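# Slide spoon handle-first into folded napkin pocket

## Task

Insert the spoon deep into the napkin's pocket with the handle leading, entering at the fold line of the folded-down corner so it sits between the entire upper layer and the layers under it; keep the napkin's fold intact and its position and orientation roughly unchanged; dropping the spoon means failure.

## Robot and tools

Robot: two arms, left_arm and right_arm, each with six joints and a parallel gripper. Every row of numbers you send holds 14 values: left_arm waist, shoulder, elbow, wrist pitch, wrist yaw, wrist roll, left opening, and then the same seven for right_arm. Send all 14 even when only one arm should move. To keep an arm still, repeat its current "Joint targets" angles and its present gripper command (a 0 there means half-closed, not 'no change').

Frames: the scene frame has its origin at table height midway between the nominal bases, +x out over the table, +z up, and left_arm on the +y side. The left base sits near (-0.008, +0.362, 0) and the right near (+0.014, -0.331, 0), both almost unrotated. Each arm's reported end_effector_position (metres) and end_effector_quat_wxyz, along with its wrist camera pose, are given in that arm's own base frame. Fixed cameras and the table use the scene frame. A gripper's fingers point along its +z, and they close along its y. Reported hand positions may be a few cm off, more when the arm is stretched.

Joint values are absolute target angles in radians, not offsets. Stated ranges: waist -2.618 to 3.054, shoulder 0.000 to 3.142, elbow 0.000 to 3.142, wrist pitch -1.571 to 1.571, wrist yaw -1.571 to 1.571, wrist roll -2.094 to 2.094. The true ends can differ by up to 0.059. A target more than 0.059 beyond a stated end, and farther out than the joint's present angle, gets the call refused. A target beyond the true end is clipped, and the result says "joint sent to its limit". Opening runs from -1 (closed) to +1 (fully open), and the pad gap is about 87 mm at +1, 69 at +0.5, 43 at 0, 18 at -0.5 and 0 at -1. To hold the spoon, command roughly 0.04 below the grip_measured reading at first contact for full force, or less below that for a lighter grip.

Tools:
execute_actions(actions, cameras): actions is a list of up to 15 actions, each being a table of up to 15 rows of 14 numbers. Each row lasts one control step (1/30 s), and a short table repeats its last row until the action's 15 steps are done. An empty list simply returns the state. cameras selects images: omitted/null/["all"] for all, [] for none. Names are cam_head_left, cam_head_right, cam_high, cam_left_wrist, cam_right_wrist (all 672x504). Per step, each joint target can lead its measured angle by at most 0.339 rad (waist, shoulder, elbow) or 2.2 rad (wrist joints). If the targets would shift the gripper more than 200 mm, they are scaled back.
move(target, speed, blend, opening_speed, blocking, cameras): target is either a single 14-number row or a list of up to 15 rows (absolute joint angles plus openings), all sharing a 10 s budget. speed is the top speed in rad/s of whichever joint has the farthest to travel (0.01 to 12.57, default 0.5), given as one value or one per target. blend, in rad, rounds off the corners at intermediate targets. opening_speed (0.2 or more, in opening units per second) ramps the gripper. blocking=false returns after about 0.5 s while the move keeps running, and a new move then takes over from it. Joints move in step, so the gripper traces curves, and nothing is avoided along the way. The result line "move:" reports done, off_target (resting more than 0.035 rad from target), moving, held or fault, plus limits=held if any steps were withheld.
wait(seconds 0 to 10, cameras): lets time pass while commands are held.
stop(cameras): brakes a running move.
zoom_image(camera, region [x0,y0,x1,y1] pixels, at most 504x504): gives a closer look at the latest image.
finished_scene(scene): ends the scene, which cannot be undone. Use scene 1 here.

Result lines: Joint positions and Joint velocities list each arm's joints in order followed by the gripper (0 closed to 1 open). "within noise" means the arm is at rest. Joint targets shows what the joints are currently being driven toward. Tool commands shows the gripper commands. grip_measured uses the same -1..1 scale as opening. Joint torques are given in joint order, with a positive value pushing toward larger angles; joints 1-3 wrap at ±28 N m. "joint command not followed" means the clearance check altered that arm's targets. MOTOR HOT appears at 75 °C. At 90 °C an OVER-TEMPERATURE FAULT folds that arm away for the rest of the scene. Don't hold loads or stretch out for long.

Suggested order: look at the cameras to find the spoon, the napkin and the folded corner's edge. Grip the spoon near its bowl so the handle points forward. Lift it clear and line the handle up with the fold opening. Lower it to just above the bottom layers, then slide it in slowly and shallowly under the top layer, checking that the top layer lies over the handle rather than being pushed. Release gently, back away, check, then finish.

Avoid: dropping the spoon, letting go while it is moving, knocking anything off the table, fast hits or hard presses on the table, dragging or unfolding the napkin, and any contact between the two arms or grippers.

Each tool is called after "Request:" by a JSON object that holds its "op" and its "data".

## Session

Request:
{"op": "execute_actions", "data": {"actions": []}}

Scene clock: 0.00 s.
left_arm: end_effector_position=(+0.3812, -0.0133, +0.0487) grip_measured=+1.000 end_effector_quat_wxyz=(+0.586, +0.022, +0.810, +0.007) | right_arm: end_effector_position=(+0.3889, -0.0164, +0.0520) grip_measured=+0.996 end_effector_quat_wxyz=(+0.584, +0.035, +0.810, -0.038)
Joint positions: left_arm=[-0.055 1.57 0.337 0.915 -0.038 0.027 1] | right_arm=[0.005 1.58 0.376 0.88 0.107 0.013 0.998]
Joint velocities: within noise
Joint torques (N m): no reading
Heat: left arm: 44 °C; right arm: 47 °C.
Joint targets: left_arm=[-0.055 1.566 0.342 0.912 -0.038 0.028] | right_arm=[0.005 1.576 0.382 0.878 0.107 0.013]
Tool commands: left_gripper/opening=+1.0 right_gripper/opening=+1.0

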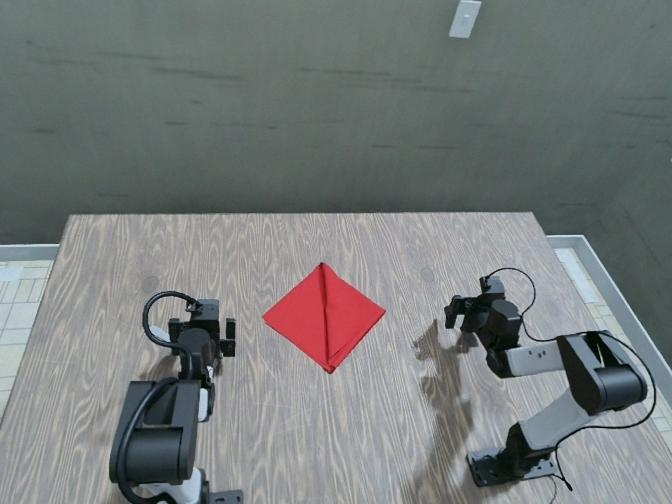

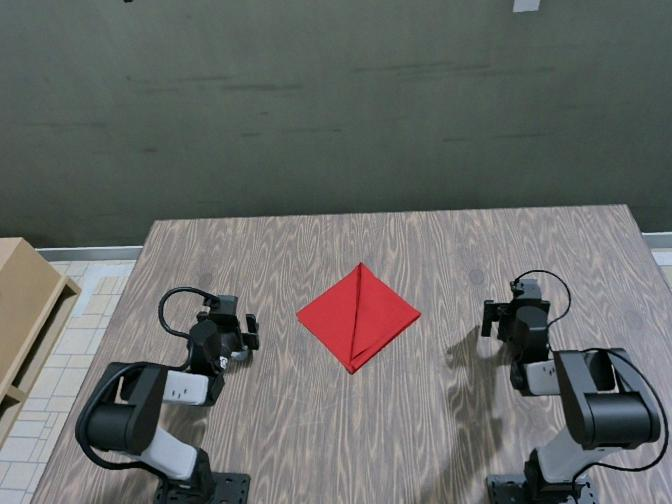

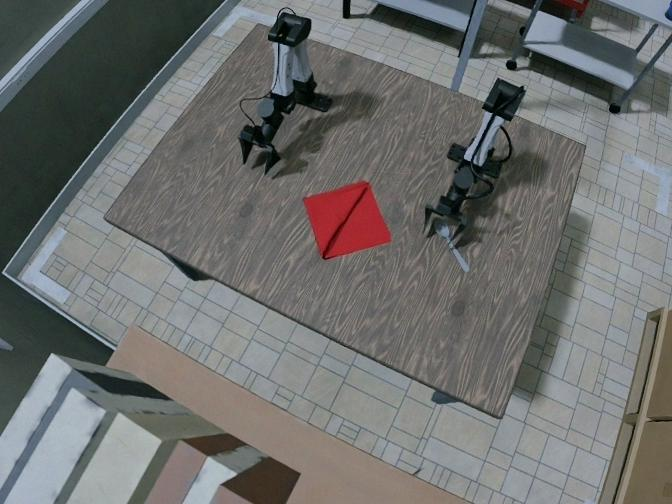

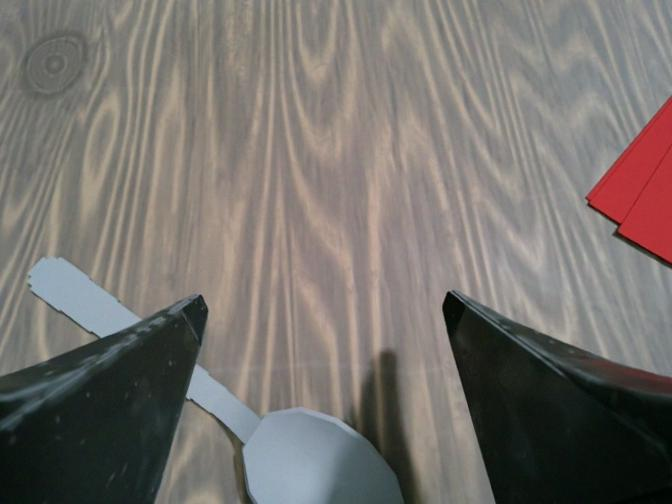

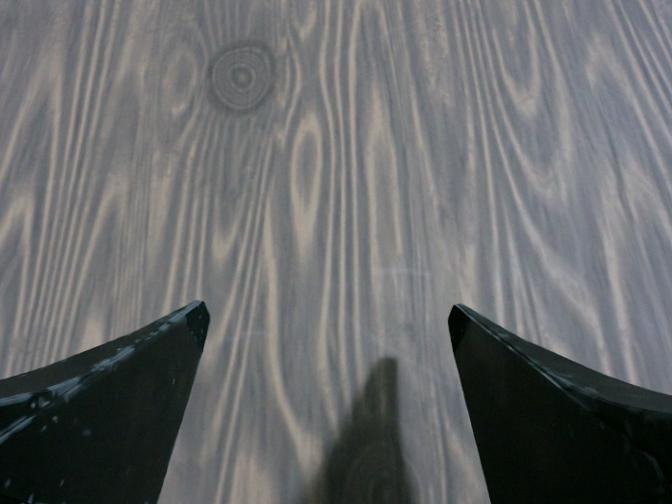

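Request:
{"op": "zoom_image", "data": {"camera": "cam_head_left", "region": [240, 240, 400, 390]}}

Request:
{"op": "zoom_image", "data": {"camera": "cam_high", "region": [290, 160, 490, 290]}}

Request:
{"op": "zoom_image", "data": {"camera": "cam_head_right", "region": [280, 250, 440, 390]}}

Scaled by 3.150 from the camera's 672x504 image, which has a finer 960x720 frame.

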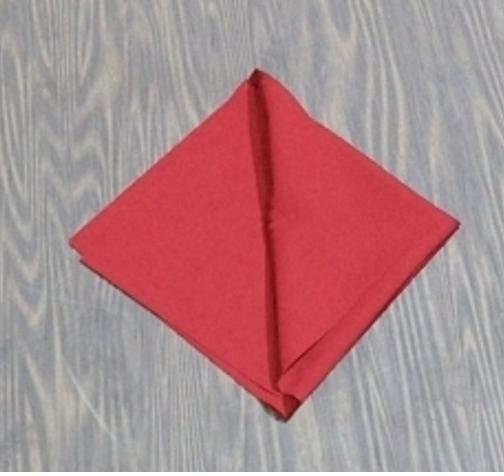

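Scaled by 2.520 from the camera's 672x504 image, which has a finer 960x720 frame.

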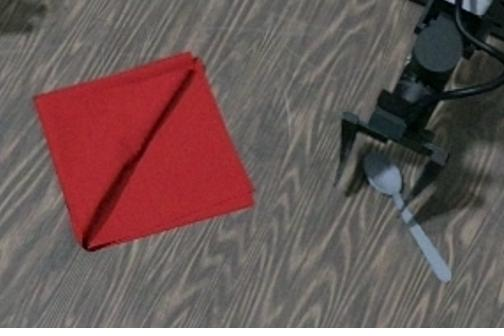

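Scaled by 3.150 from the camera's 672x504 image, which has a finer 960x720 frame.

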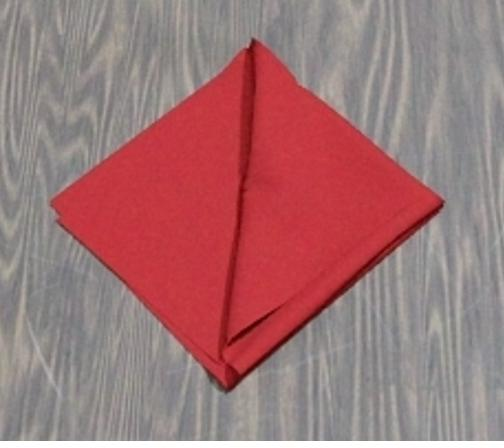

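Request:
{"op": "move", "data": {"target": [-0.6, 1.513, 1.606, -1.14, 0, 0, 1, 0.005, 1.58, 0.376, 0.88, 0.107, 0.013, 1], "speed": 1.2}}

Scene clock: 50.87 s.
left_arm: end_effector_position=(+0.2769, -0.1857, +0.2134) grip_measured=+1.000 end_effector_quat_wxyz=(+0.240, +0.289, +0.924, -0.069) | right_arm: end_effector_position=(+0.3889, -0.0164, +0.0520) grip_measured=+0.996 end_effector_quat_wxyz=(+0.584, +0.035, +0.810, -0.038)
Joint positions: left_arm=[-0.595 1.527 1.588 -1.128 -0.006 0.011 1] | right_arm=[0.005 1.58 0.376 0.88 0.107 0.013 0.998]
Joint velocities: within noise
Joint torques (N m): left_arm=[-0.91 -6.83 7.84 1.47 0.06 -0.1] | right_arm=[0.43 -5.64 4.94 1.91 -0.15 -0.04]
Heat: left arm: 46 °C; right arm: 50 °C.
Joint targets: left_arm=[-0.600 1.513 1.606 -1.140 0.000 0.000] | right_arm=[0.005 1.580 0.376 0.880 0.107 0.013]
move: done

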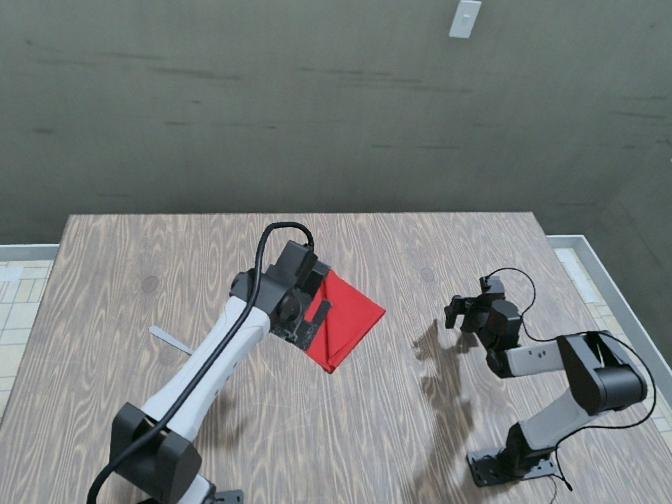

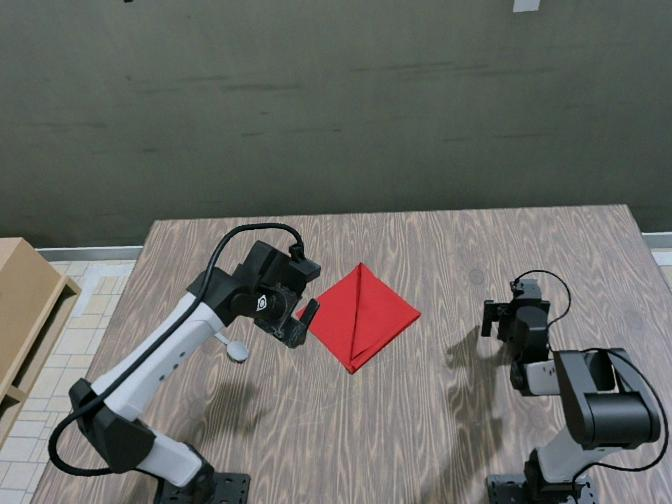

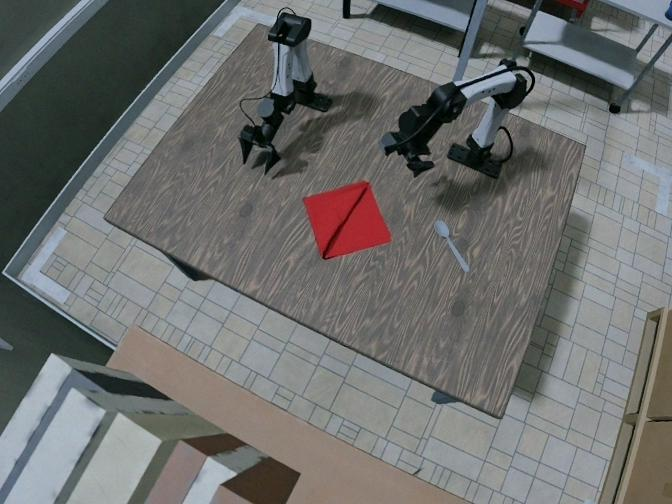

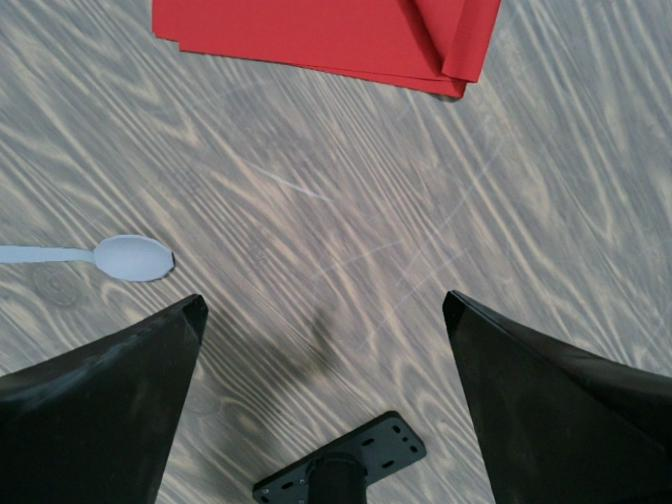

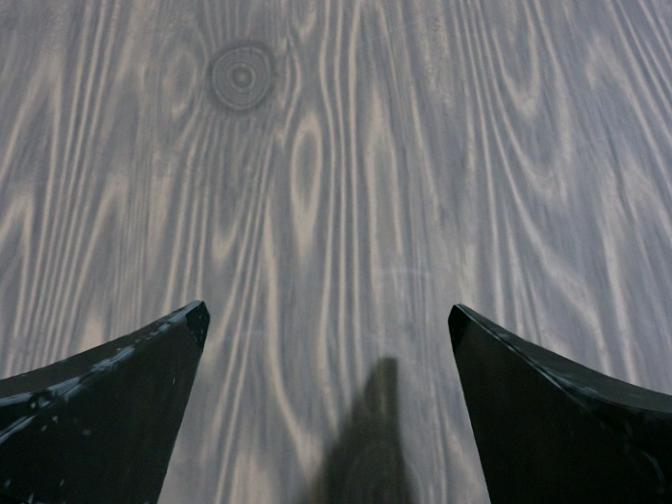

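Request:
{"op": "move", "data": {"target": [-0.3, 1.639, 0.526, 1.213, 0.7, 0, 1, 0.005, 1.58, 0.376, 0.88, 0.107, 0.013, 1], "speed": 1.2, "cameras": ["cam_left_wrist"]}}

Request:
{"op": "zoom_image", "data": {"camera": "cam_left_wrist", "region": [200, 0, 600, 300]}}

Scene clock: 105.97 s.
left_arm: end_effector_position=(+0.3605, -0.2311, +0.1700) grip_measured=+1.000 end_effector_quat_wxyz=(+0.661, +0.348, +0.578, -0.327) | right_arm: end_effector_position=(+0.3889, -0.0164, +0.0520) grip_measured=+0.996 end_effector_quat_wxyz=(+0.584, +0.035, +0.810, -0.038)
Joint positions: left_arm=[-0.306 1.625 0.534 1.205 0.692 0.01 1] | right_arm=[0.005 1.58 0.376 0.88 0.107 0.013 0.998]
Joint velocities: within noise
Joint torques (N m): left_arm=[0.2 -4.46 4.67 2.27 0.03 -0.1] | right_arm=[0.34 -5.52 5.04 1.89 -0.12 -0.02]
Heat: left arm: 49 °C; right arm: 50 °C.
Joint targets: left_arm=[-0.300 1.639 0.526 1.213 0.700 0.000] | right_arm=[0.005 1.580 0.376 0.880 0.107 0.013]
move: done
Images, in order (width x height): cam_left_wrist 672x504.

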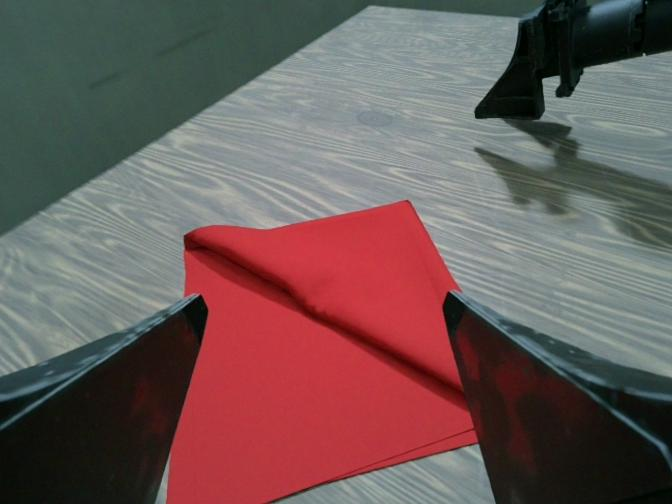

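Scaled by 1.260 from the camera's 672x504 image, which has a finer 960x720 frame.

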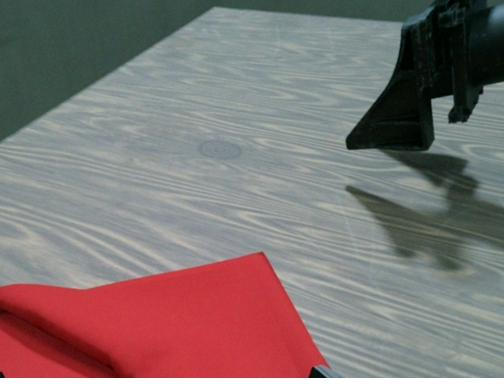

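Request:
{"op": "zoom_image", "data": {"camera": "cam_left_wrist", "region": [160, 190, 500, 445]}}

Scaled by 1.482 from the camera's 672x504 image, which has a finer 960x720 frame.

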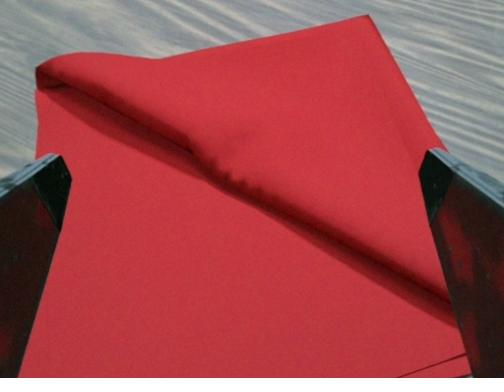

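Request:
{"op": "move", "data": {"target": [-0.13, 1.742, 1.356, -0.897, -0.443, -0.965, 1, 0.005, 1.58, 0.376, 0.88, 0.107, 0.013, 1], "speed": 1.2, "cameras": ["cam_left_wrist", "cam_head_right"]}}

Scene clock: 122.93 s.
left_arm: end_effector_position=(+0.3613, -0.0052, +0.0940) grip_measured=+1.000 end_effector_quat_wxyz=(+0.235, -0.414, +0.873, +0.108) | right_arm: end_effector_position=(+0.3889, -0.0164, +0.0520) grip_measured=+0.996 end_effector_quat_wxyz=(+0.584, +0.035, +0.810, -0.038)
Joint positions: left_arm=[-0.135 1.721 1.334 -0.886 -0.436 -0.953 1] | right_arm=[0.005 1.58 0.376 0.88 0.107 0.013 0.998]
Joint velocities: within noise
Joint torques (N m): left_arm=[-0.01 -5.63 8.08 0.99 -0.38 -0.11] | right_arm=[0.35 -5.24 4.78 1.89 -0.15 -0.01]
Heat: left arm: 48 °C; right arm: 50 °C.
Joint targets: left_arm=[-0.130 1.742 1.356 -0.897 -0.443 -0.965] | right_arm=[0.005 1.580 0.376 0.880 0.107 0.013]
move: done
Images, in order (width x height): cam_head_right 672x504, cam_left_wrist 672x504.

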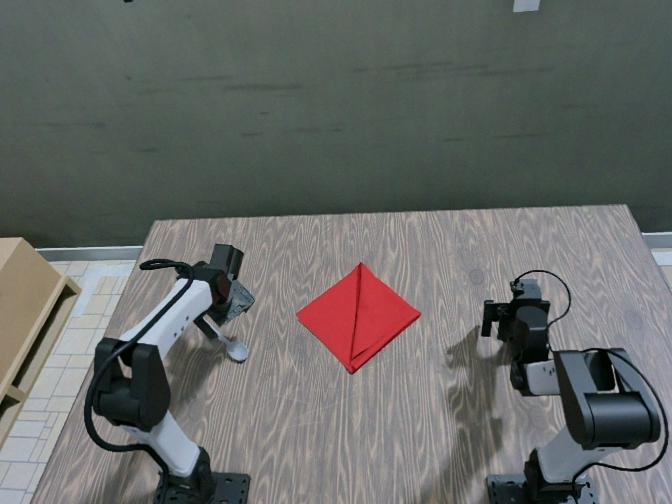

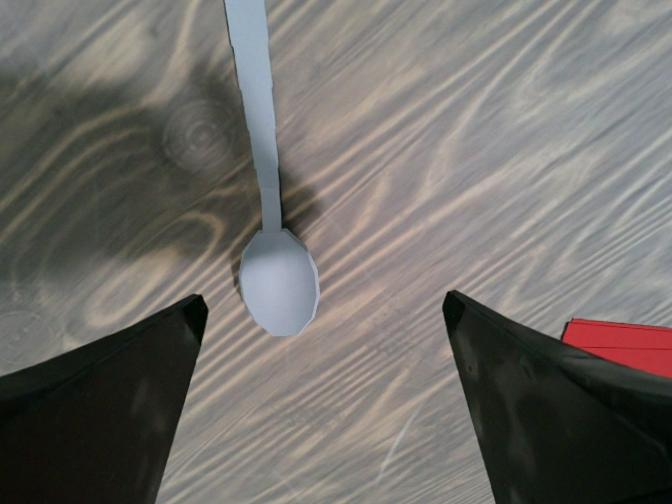

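Request:
{"op": "move", "data": {"target": [-0.066, 1.695, 1.127, -0.715, -0.446, -0.962, 1, 0.005, 1.58, 0.376, 0.88, 0.107, 0.013, 1], "speed": 0.8, "cameras": ["cam_left_wrist"]}}

Scene clock: 144.17 s.
left_arm: end_effector_position=(+0.3383, +0.0207, +0.0428) grip_measured=+1.000 end_effector_quat_wxyz=(+0.215, -0.440, +0.863, +0.127) | right_arm: end_effector_position=(+0.3889, -0.0164, +0.0520) grip_measured=+0.996 end_effector_quat_wxyz=(+0.584, +0.035, +0.810, -0.038)
Joint positions: left_arm=[-0.069 1.721 1.131 -0.724 -0.44 -0.954 1] | right_arm=[0.005 1.58 0.376 0.88 0.107 0.013 0.998]
Joint velocities: within noise
Joint torques (N m): left_arm=[-0.13 -8.94 5.64 1.15 -0.37 -0.07] | right_arm=[0.32 -5.19 5.18 1.84 -0.16 -0.04]
Heat: left arm: 47 °C; right arm: 50 °C.
Joint targets: left_arm=[-0.066 1.695 1.127 -0.715 -0.446 -0.962] | right_arm=[0.005 1.580 0.376 0.880 0.107 0.013]
move: done
Images, in order (width x height): cam_left_wrist 672x504.

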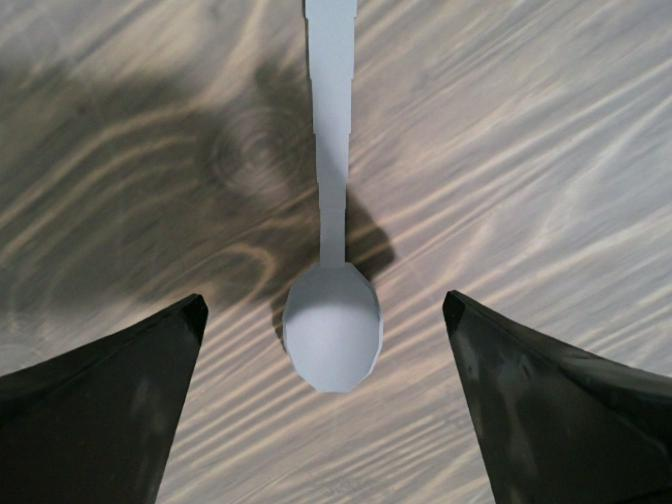

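Request:
{"op": "move", "data": {"target": [-0.038, 1.737, 1.0645, -0.598, -0.438, -0.932, 1, 0.005, 1.58, 0.376, 0.88, 0.107, 0.013, 1], "speed": 0.3, "cameras": ["cam_left_wrist"]}}

Scene clock: 153.03 s.
left_arm: end_effector_position=(+0.3462, +0.0289, +0.0318) grip_measured=+1.000 end_effector_quat_wxyz=(+0.237, -0.450, +0.853, +0.117) | right_arm: end_effector_position=(+0.3889, -0.0164, +0.0520) grip_measured=+0.996 end_effector_quat_wxyz=(+0.584, +0.035, +0.810, -0.038)
Joint positions: left_arm=[-0.044 1.721 1.073 -0.607 -0.44 -0.944 1] | right_arm=[0.005 1.58 0.376 0.88 0.107 0.013 0.998]
Joint velocities: within noise
Joint torques (N m): left_arm=[0.17 -5.68 5.24 1.28 -0.27 0.16] | right_arm=[0.14 -5.31 5.14 1.9 -0.13 -0.02]
Heat: left arm: 47 °C; right arm: 50 °C.
Joint targets: left_arm=[-0.038 1.737 1.065 -0.598 -0.438 -0.932] | right_arm=[0.005 1.580 0.376 0.880 0.107 0.013]
move: done
Images, in order (width x height): cam_left_wrist 672x504.

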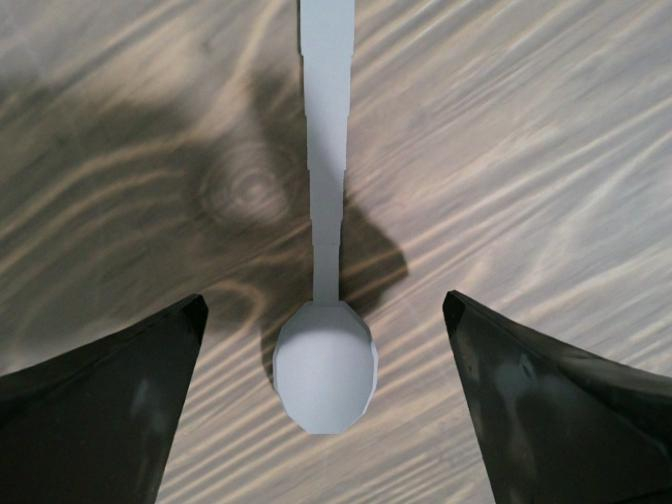

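Request:
{"op": "move", "data": {"target": [-0.038, 1.795, 1.095, -0.55, -0.438, -0.932, 1, 0.005, 1.58, 0.376, 0.88, 0.107, 0.013, 1], "speed": 0.2, "cameras": ["cam_left_wrist"]}}

Scene clock: 159.27 s.
left_arm: end_effector_position=(+0.3526, +0.0287, +0.0155) grip_measured=+1.000 end_effector_quat_wxyz=(+0.233, -0.449, +0.854, +0.119) | right_arm: end_effector_position=(+0.3889, -0.0164, +0.0520) grip_measured=+0.996 end_effector_quat_wxyz=(+0.584, +0.035, +0.810, -0.038)
Joint positions: left_arm=[-0.044 1.779 1.073 -0.559 -0.44 -0.943 1] | right_arm=[0.005 1.58 0.376 0.88 0.107 0.013 0.998]
Joint velocities: within noise
Joint torques (N m): left_arm=[0.2 -6.01 7.66 1.25 -0.29 0.15] | right_arm=[0.57 -5.44 5.04 1.87 -0.18 -0.02]
Heat: left arm: 47 °C; right arm: 50 °C.
Joint targets: left_arm=[-0.038 1.795 1.095 -0.550 -0.438 -0.932] | right_arm=[0.005 1.580 0.376 0.880 0.107 0.013]
move: done
Images, in order (width x height): cam_left_wrist 672x504.

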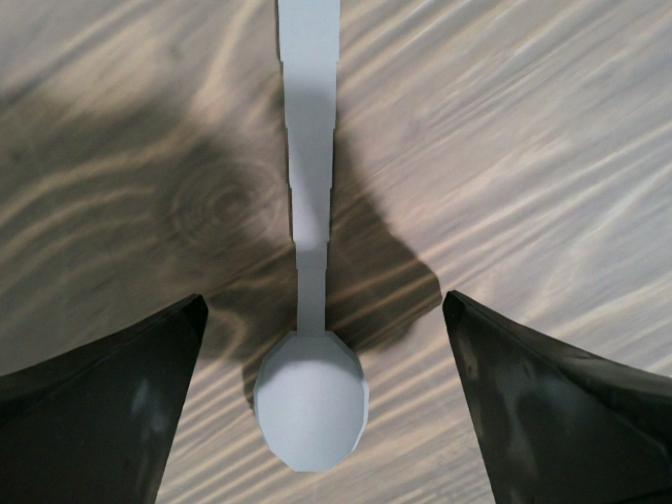

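Request:
{"op": "move", "data": {"target": [-0.020, 1.813, 1.095, -0.535, -0.438, -0.932, 1, 0.005, 1.58, 0.376, 0.88, 0.107, 0.013, 1], "speed": 0.2, "cameras": ["cam_left_wrist", "cam_high"]}}

Scene clock: 165.43 s.
left_arm: end_effector_position=(+0.3552, +0.0345, +0.0127) grip_measured=+1.000 end_effector_quat_wxyz=(+0.233, -0.456, +0.850, +0.121) | right_arm: end_effector_position=(+0.3889, -0.0164, +0.0520) grip_measured=+0.996 end_effector_quat_wxyz=(+0.584, +0.035, +0.810, -0.038)
Joint positions: left_arm=[-0.027 1.792 1.077 -0.546 -0.44 -0.942 1] | right_arm=[0.005 1.58 0.376 0.88 0.107 0.013 0.998]
Joint velocities: within noise
Joint torques (N m): left_arm=[0.31 -5.7 7.31 1.29 -0.28 0.14] | right_arm=[0.44 -5.16 5.12 1.83 -0.17 -0.05]
Heat: left arm: 48 °C; right arm: 50 °C.
Joint targets: left_arm=[-0.020 1.813 1.095 -0.535 -0.438 -0.932] | right_arm=[0.005 1.580 0.376 0.880 0.107 0.013]
move: done
Images, in order (width x height): cam_high 672x504, cam_left_wrist 672x504.

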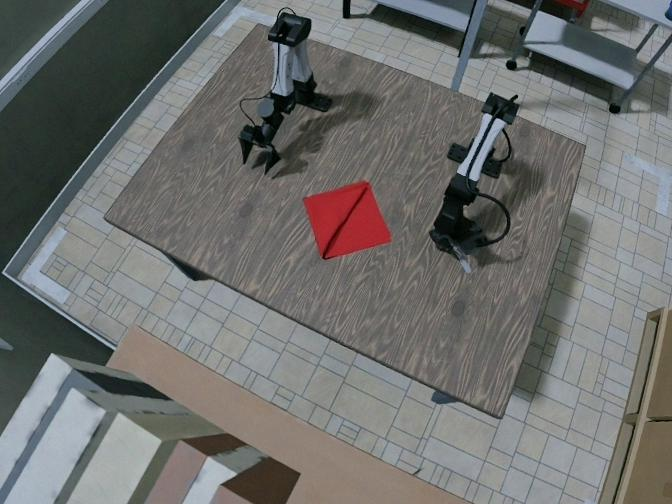

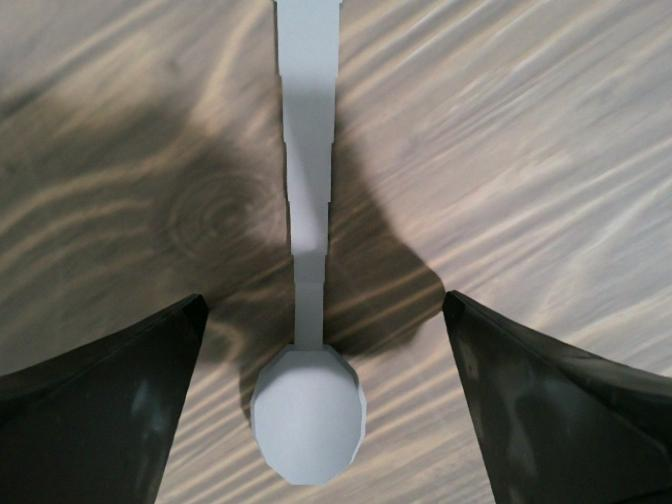

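Request:
{"op": "move", "data": {"target": [-0.020, 1.813, 1.095, -0.535, -0.438, -0.932, -0.8, 0.005, 1.58, 0.376, 0.88, 0.107, 0.013, 1], "opening_speed": 1.2, "cameras": ["cam_left_wrist"]}}

Scene clock: 169.17 s.
left_arm: end_effector_position=(+0.3571, +0.0345, +0.0132) grip_measured=-0.742 end_effector_quat_wxyz=(+0.237, -0.456, +0.850, +0.119) | right_arm: end_effector_position=(+0.3889, -0.0164, +0.0520) grip_measured=+0.996 end_effector_quat_wxyz=(+0.584, +0.035, +0.810, -0.038)
Joint positions: left_arm=[-0.027 1.792 1.077 -0.538 -0.44 -0.941 0.129] | right_arm=[0.005 1.58 0.376 0.88 0.107 0.013 0.998]
Joint velocities: within noise
Joint torques (N m): left_arm=[0.32 -5.72 7.31 1.21 -0.29 0.14] | right_arm=[0.44 -5.34 5.05 1.91 -0.16 -0.04]
Heat: left arm: 48 °C; right arm: 50 °C.
Joint targets: left_arm=[-0.020 1.813 1.095 -0.535 -0.438 -0.932] | right_arm=[0.005 1.580 0.376 0.880 0.107 0.013]
move: done
Images, in order (width x height): cam_left_wrist 672x504.

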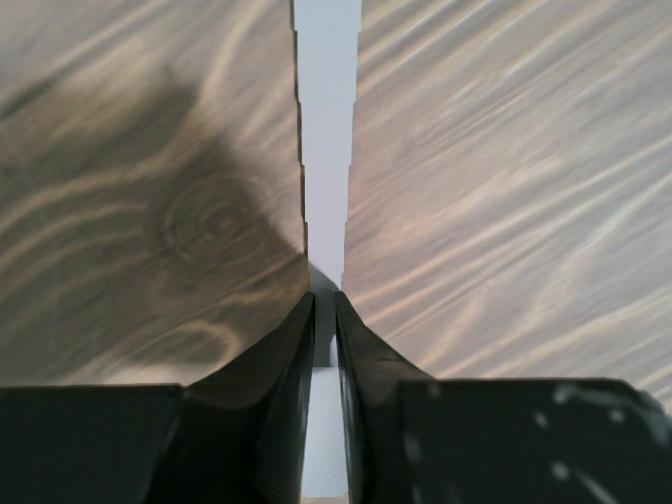

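Request:
{"op": "move", "data": {"target": [-0.030, 1.50, 1.02, -0.77, -0.44, -0.942, -0.83, 0.005, 1.58, 0.376, 0.88, 0.107, 0.013, 1], "speed": 0.4}}

Scene clock: 194.07 s.
left_arm: end_effector_position=(+0.3053, +0.0359, +0.0714) grip_measured=-0.742 end_effector_quat_wxyz=(+0.236, -0.456, +0.850, +0.119) | right_arm: end_effector_position=(+0.3889, -0.0164, +0.0520) grip_measured=+0.996 end_effector_quat_wxyz=(+0.584, +0.035, +0.810, -0.038)
Joint positions: left_arm=[-0.027 1.521 1.028 -0.763 -0.44 -0.941 0.129] | right_arm=[0.005 1.58 0.376 0.88 0.107 0.013 0.998]
Joint velocities: within noise
Joint torques (N m): left_arm=[-0.72 -7.09 5.57 1.09 -0.3 0.03] | right_arm=[0.38 -5.3 5.09 1.87 -0.21 -0.05]
Heat: left arm: 47 °C; right arm: 50 °C.
Joint targets: left_arm=[-0.030 1.500 1.020 -0.770 -0.440 -0.942] | right_arm=[0.005 1.580 0.376 0.880 0.107 0.013]
move: done

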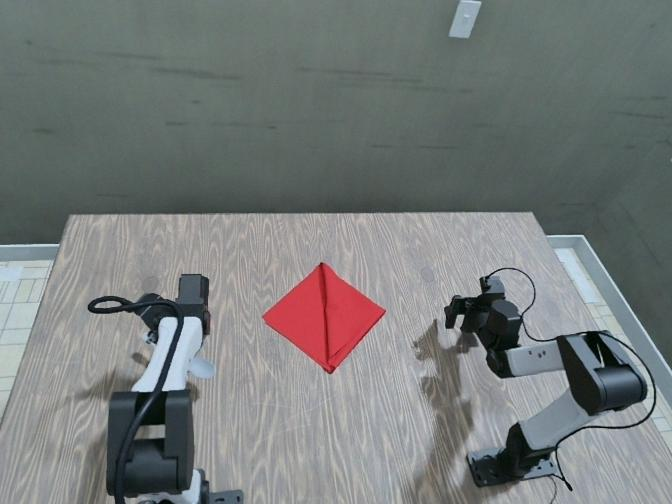

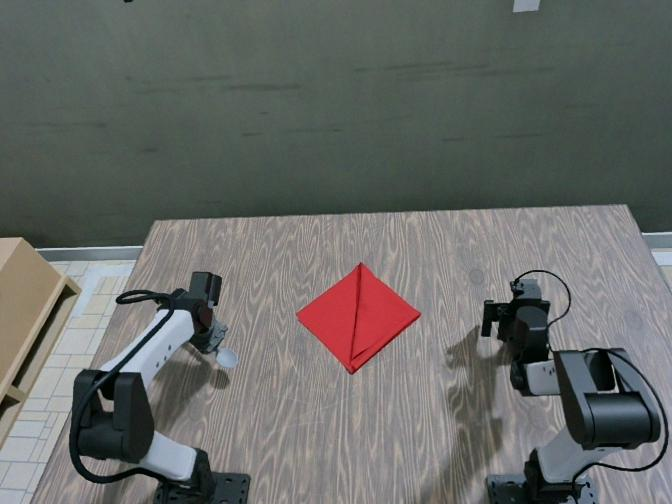

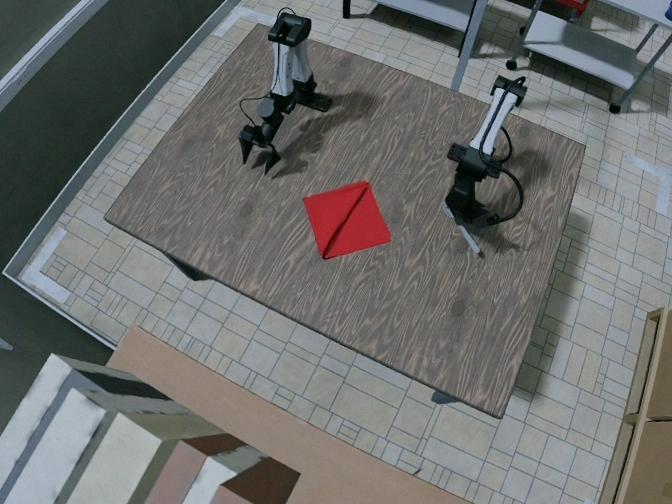

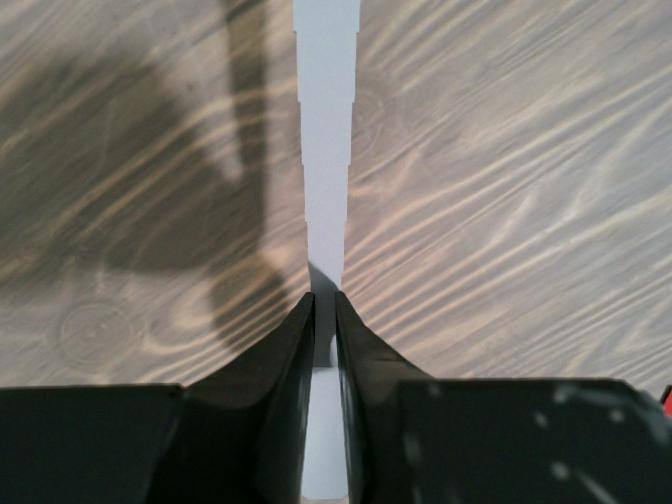

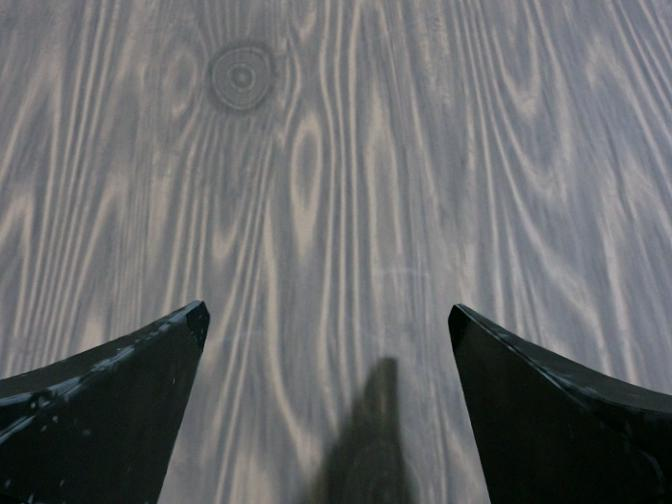

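Request:
{"op": "move", "data": {"target": [-0.303, 2.045, 1.784, -1.035, 0.455, 0.998, -0.83, 0.5, 1.826, 0.481, 1.174, -0.75, -1.3, -0.9], "speed": 0.9}}

Scene clock: 219.30 s.
left_arm: end_effector_position=(+0.4009, -0.1703, +0.0985) grip_measured=-0.742 end_effector_quat_wxyz=(+0.199, +0.604, +0.755, -0.161) | right_arm: end_effector_position=(+0.3264, +0.2778, +0.0903) grip_measured=-0.900 end_effector_quat_wxyz=(+0.657, -0.704, +0.269, +0.027)
Joint positions: left_arm=[-0.3 2.028 1.758 -1.027 0.445 0.986 0.129] | right_arm=[0.496 1.81 0.461 1.165 -0.742 -1.291 0.05]
Joint velocities: within noise
Joint torques (N m): left_arm=[-0.73 -8.27 8.49 0.96 0.38 0.16] | right_arm=[0.68 -5.08 5.97 1.72 -0.43 -0.05]
Heat: left arm: 47 °C; right arm: 51 °C.
Joint targets: left_arm=[-0.303 2.045 1.784 -1.035 0.455 0.998] | right_arm=[0.500 1.826 0.481 1.174 -0.750 -1.300]
move: done

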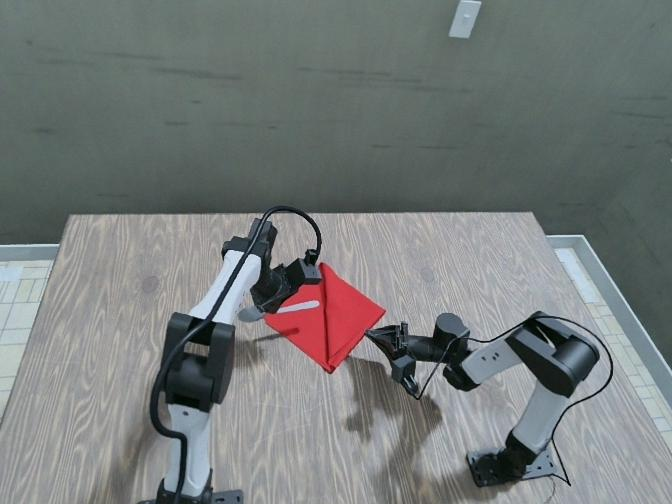

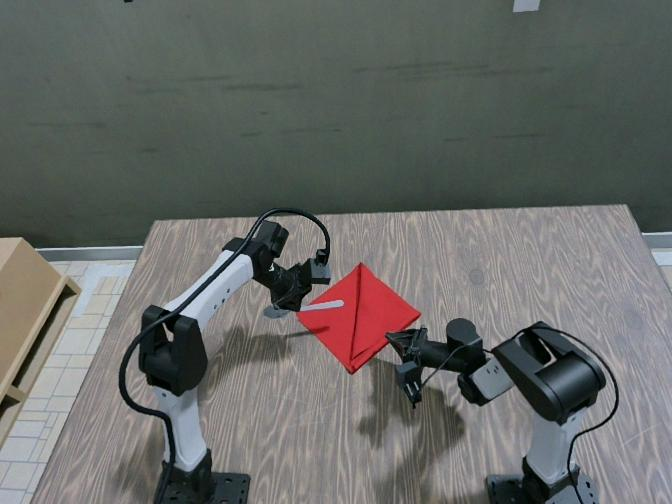

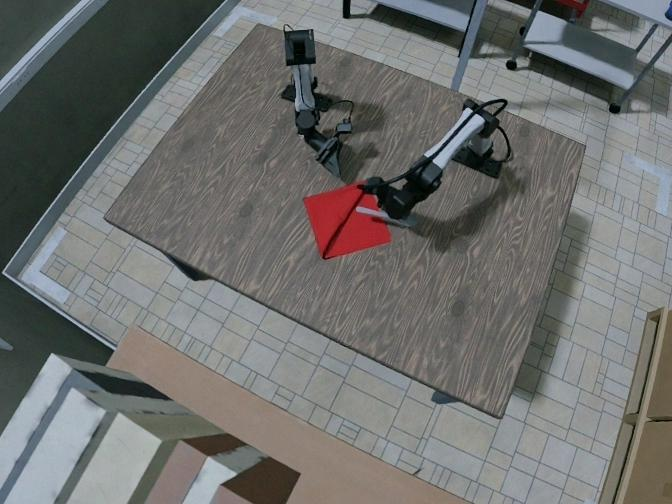

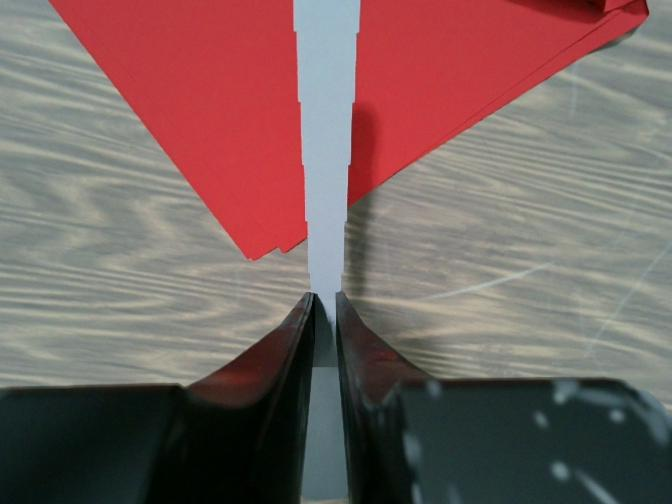

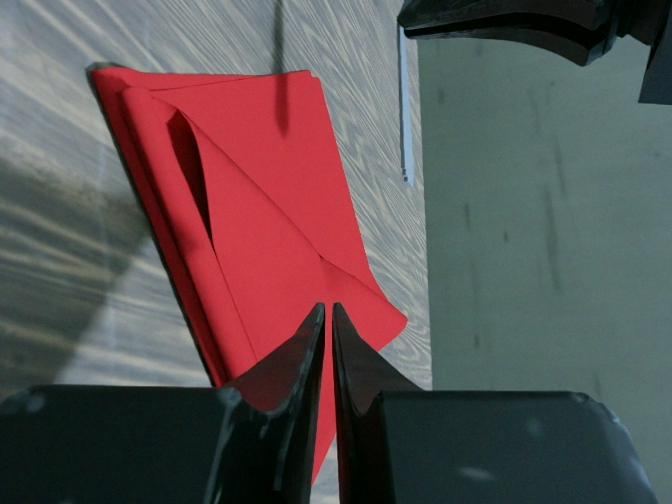

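Request:
{"op": "zoom_image", "data": {"camera": "cam_right_wrist", "region": [60, 30, 430, 400]}}

Scaled by 1.362 from the camera's 672x504 image, which has a finer 960x720 frame.

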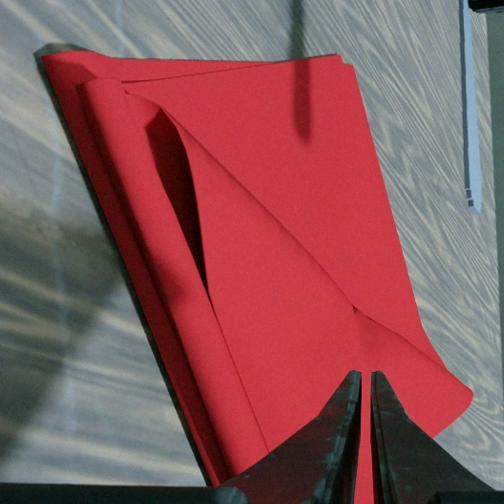

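Request:
{"op": "move", "data": {"target": [-0.376, 2.138, 1.777, -0.993, 0.322, 0.962, -0.83, 0.5, 1.826, 0.481, 1.174, -0.75, -1.3, -0.9], "speed": 0.3, "cameras": ["cam_left_wrist", "cam_right_wrist", "cam_high", "cam_head_right"]}}

Scene clock: 246.10 s.
left_arm: end_effector_position=(+0.3976, -0.1824, +0.0561) grip_measured=-0.742 end_effector_quat_wxyz=(+0.143, +0.626, +0.756, -0.126) | right_arm: end_effector_position=(+0.3264, +0.2779, +0.0904) grip_measured=-0.900 end_effector_quat_wxyz=(+0.657, -0.704, +0.268, +0.026)
Joint positions: left_arm=[-0.375 2.124 1.76 -1.004 0.329 0.974 0.129] | right_arm=[0.496 1.81 0.461 1.165 -0.742 -1.292 0.05]
Joint velocities: within noise
Joint torques (N m): left_arm=[-0.5 -9.06 7.5 1.05 0.16 -0.11] | right_arm=[0.61 -5.12 5.81 1.72 -0.36 -0.03]
Heat: left arm: 51 °C; right arm: 51 °C.
Joint targets: left_arm=[-0.376 2.138 1.777 -0.993 0.322 0.962] | right_arm=[0.500 1.826 0.481 1.174 -0.750 -1.300]
move: done
Images, in order (width x height): cam_head_right 672x504, cam_high 672x504, cam_left_wrist 672x504, cam_right_wrist 672x504.

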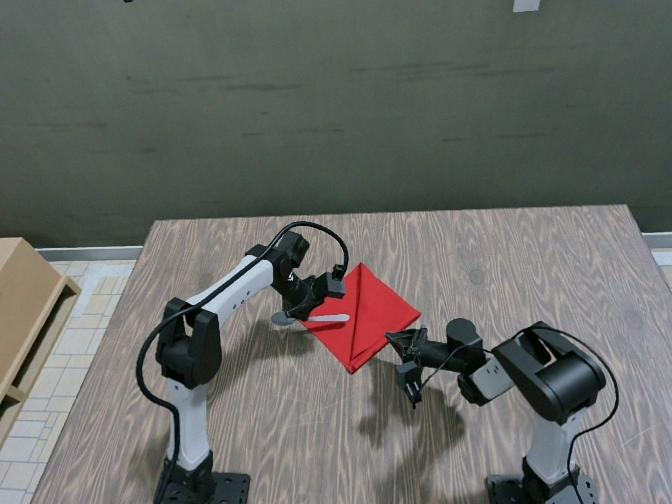

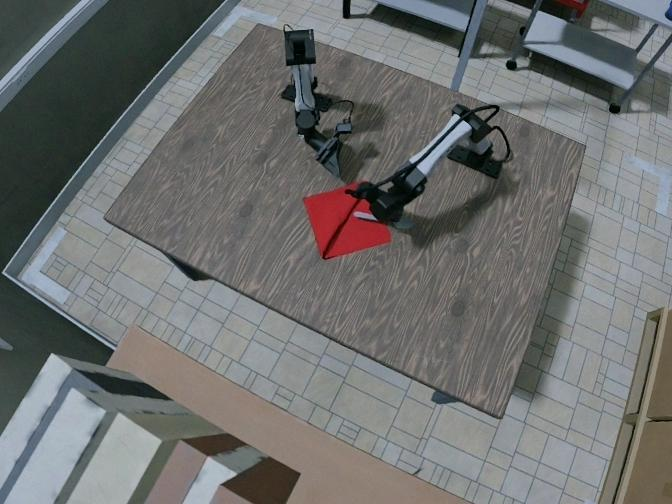

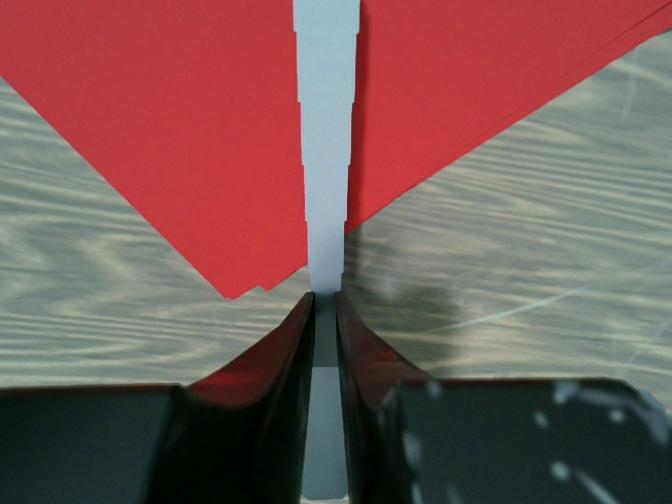

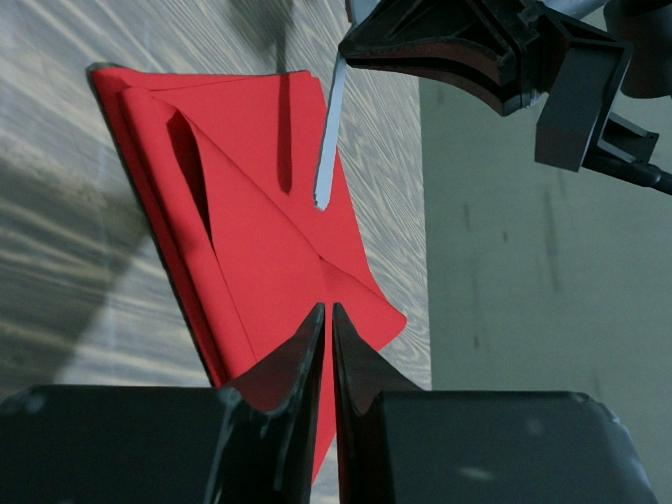

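Request:
{"op": "zoom_image", "data": {"camera": "cam_head_right", "region": [290, 255, 430, 380]}}

Request:
{"op": "zoom_image", "data": {"camera": "cam_right_wrist", "region": [80, 50, 420, 330]}}

Scaled by 3.600 from the camera's 672x504 image, which has a finer 960x720 frame.

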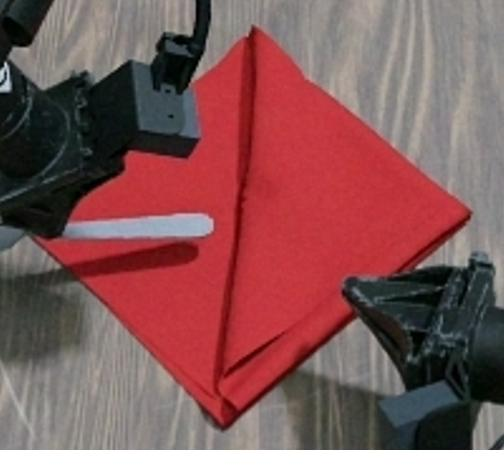

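Scaled by 1.482 from the camera's 672x504 image, which has a finer 960x720 frame.

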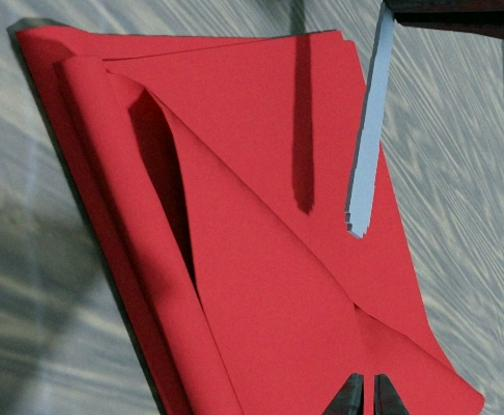

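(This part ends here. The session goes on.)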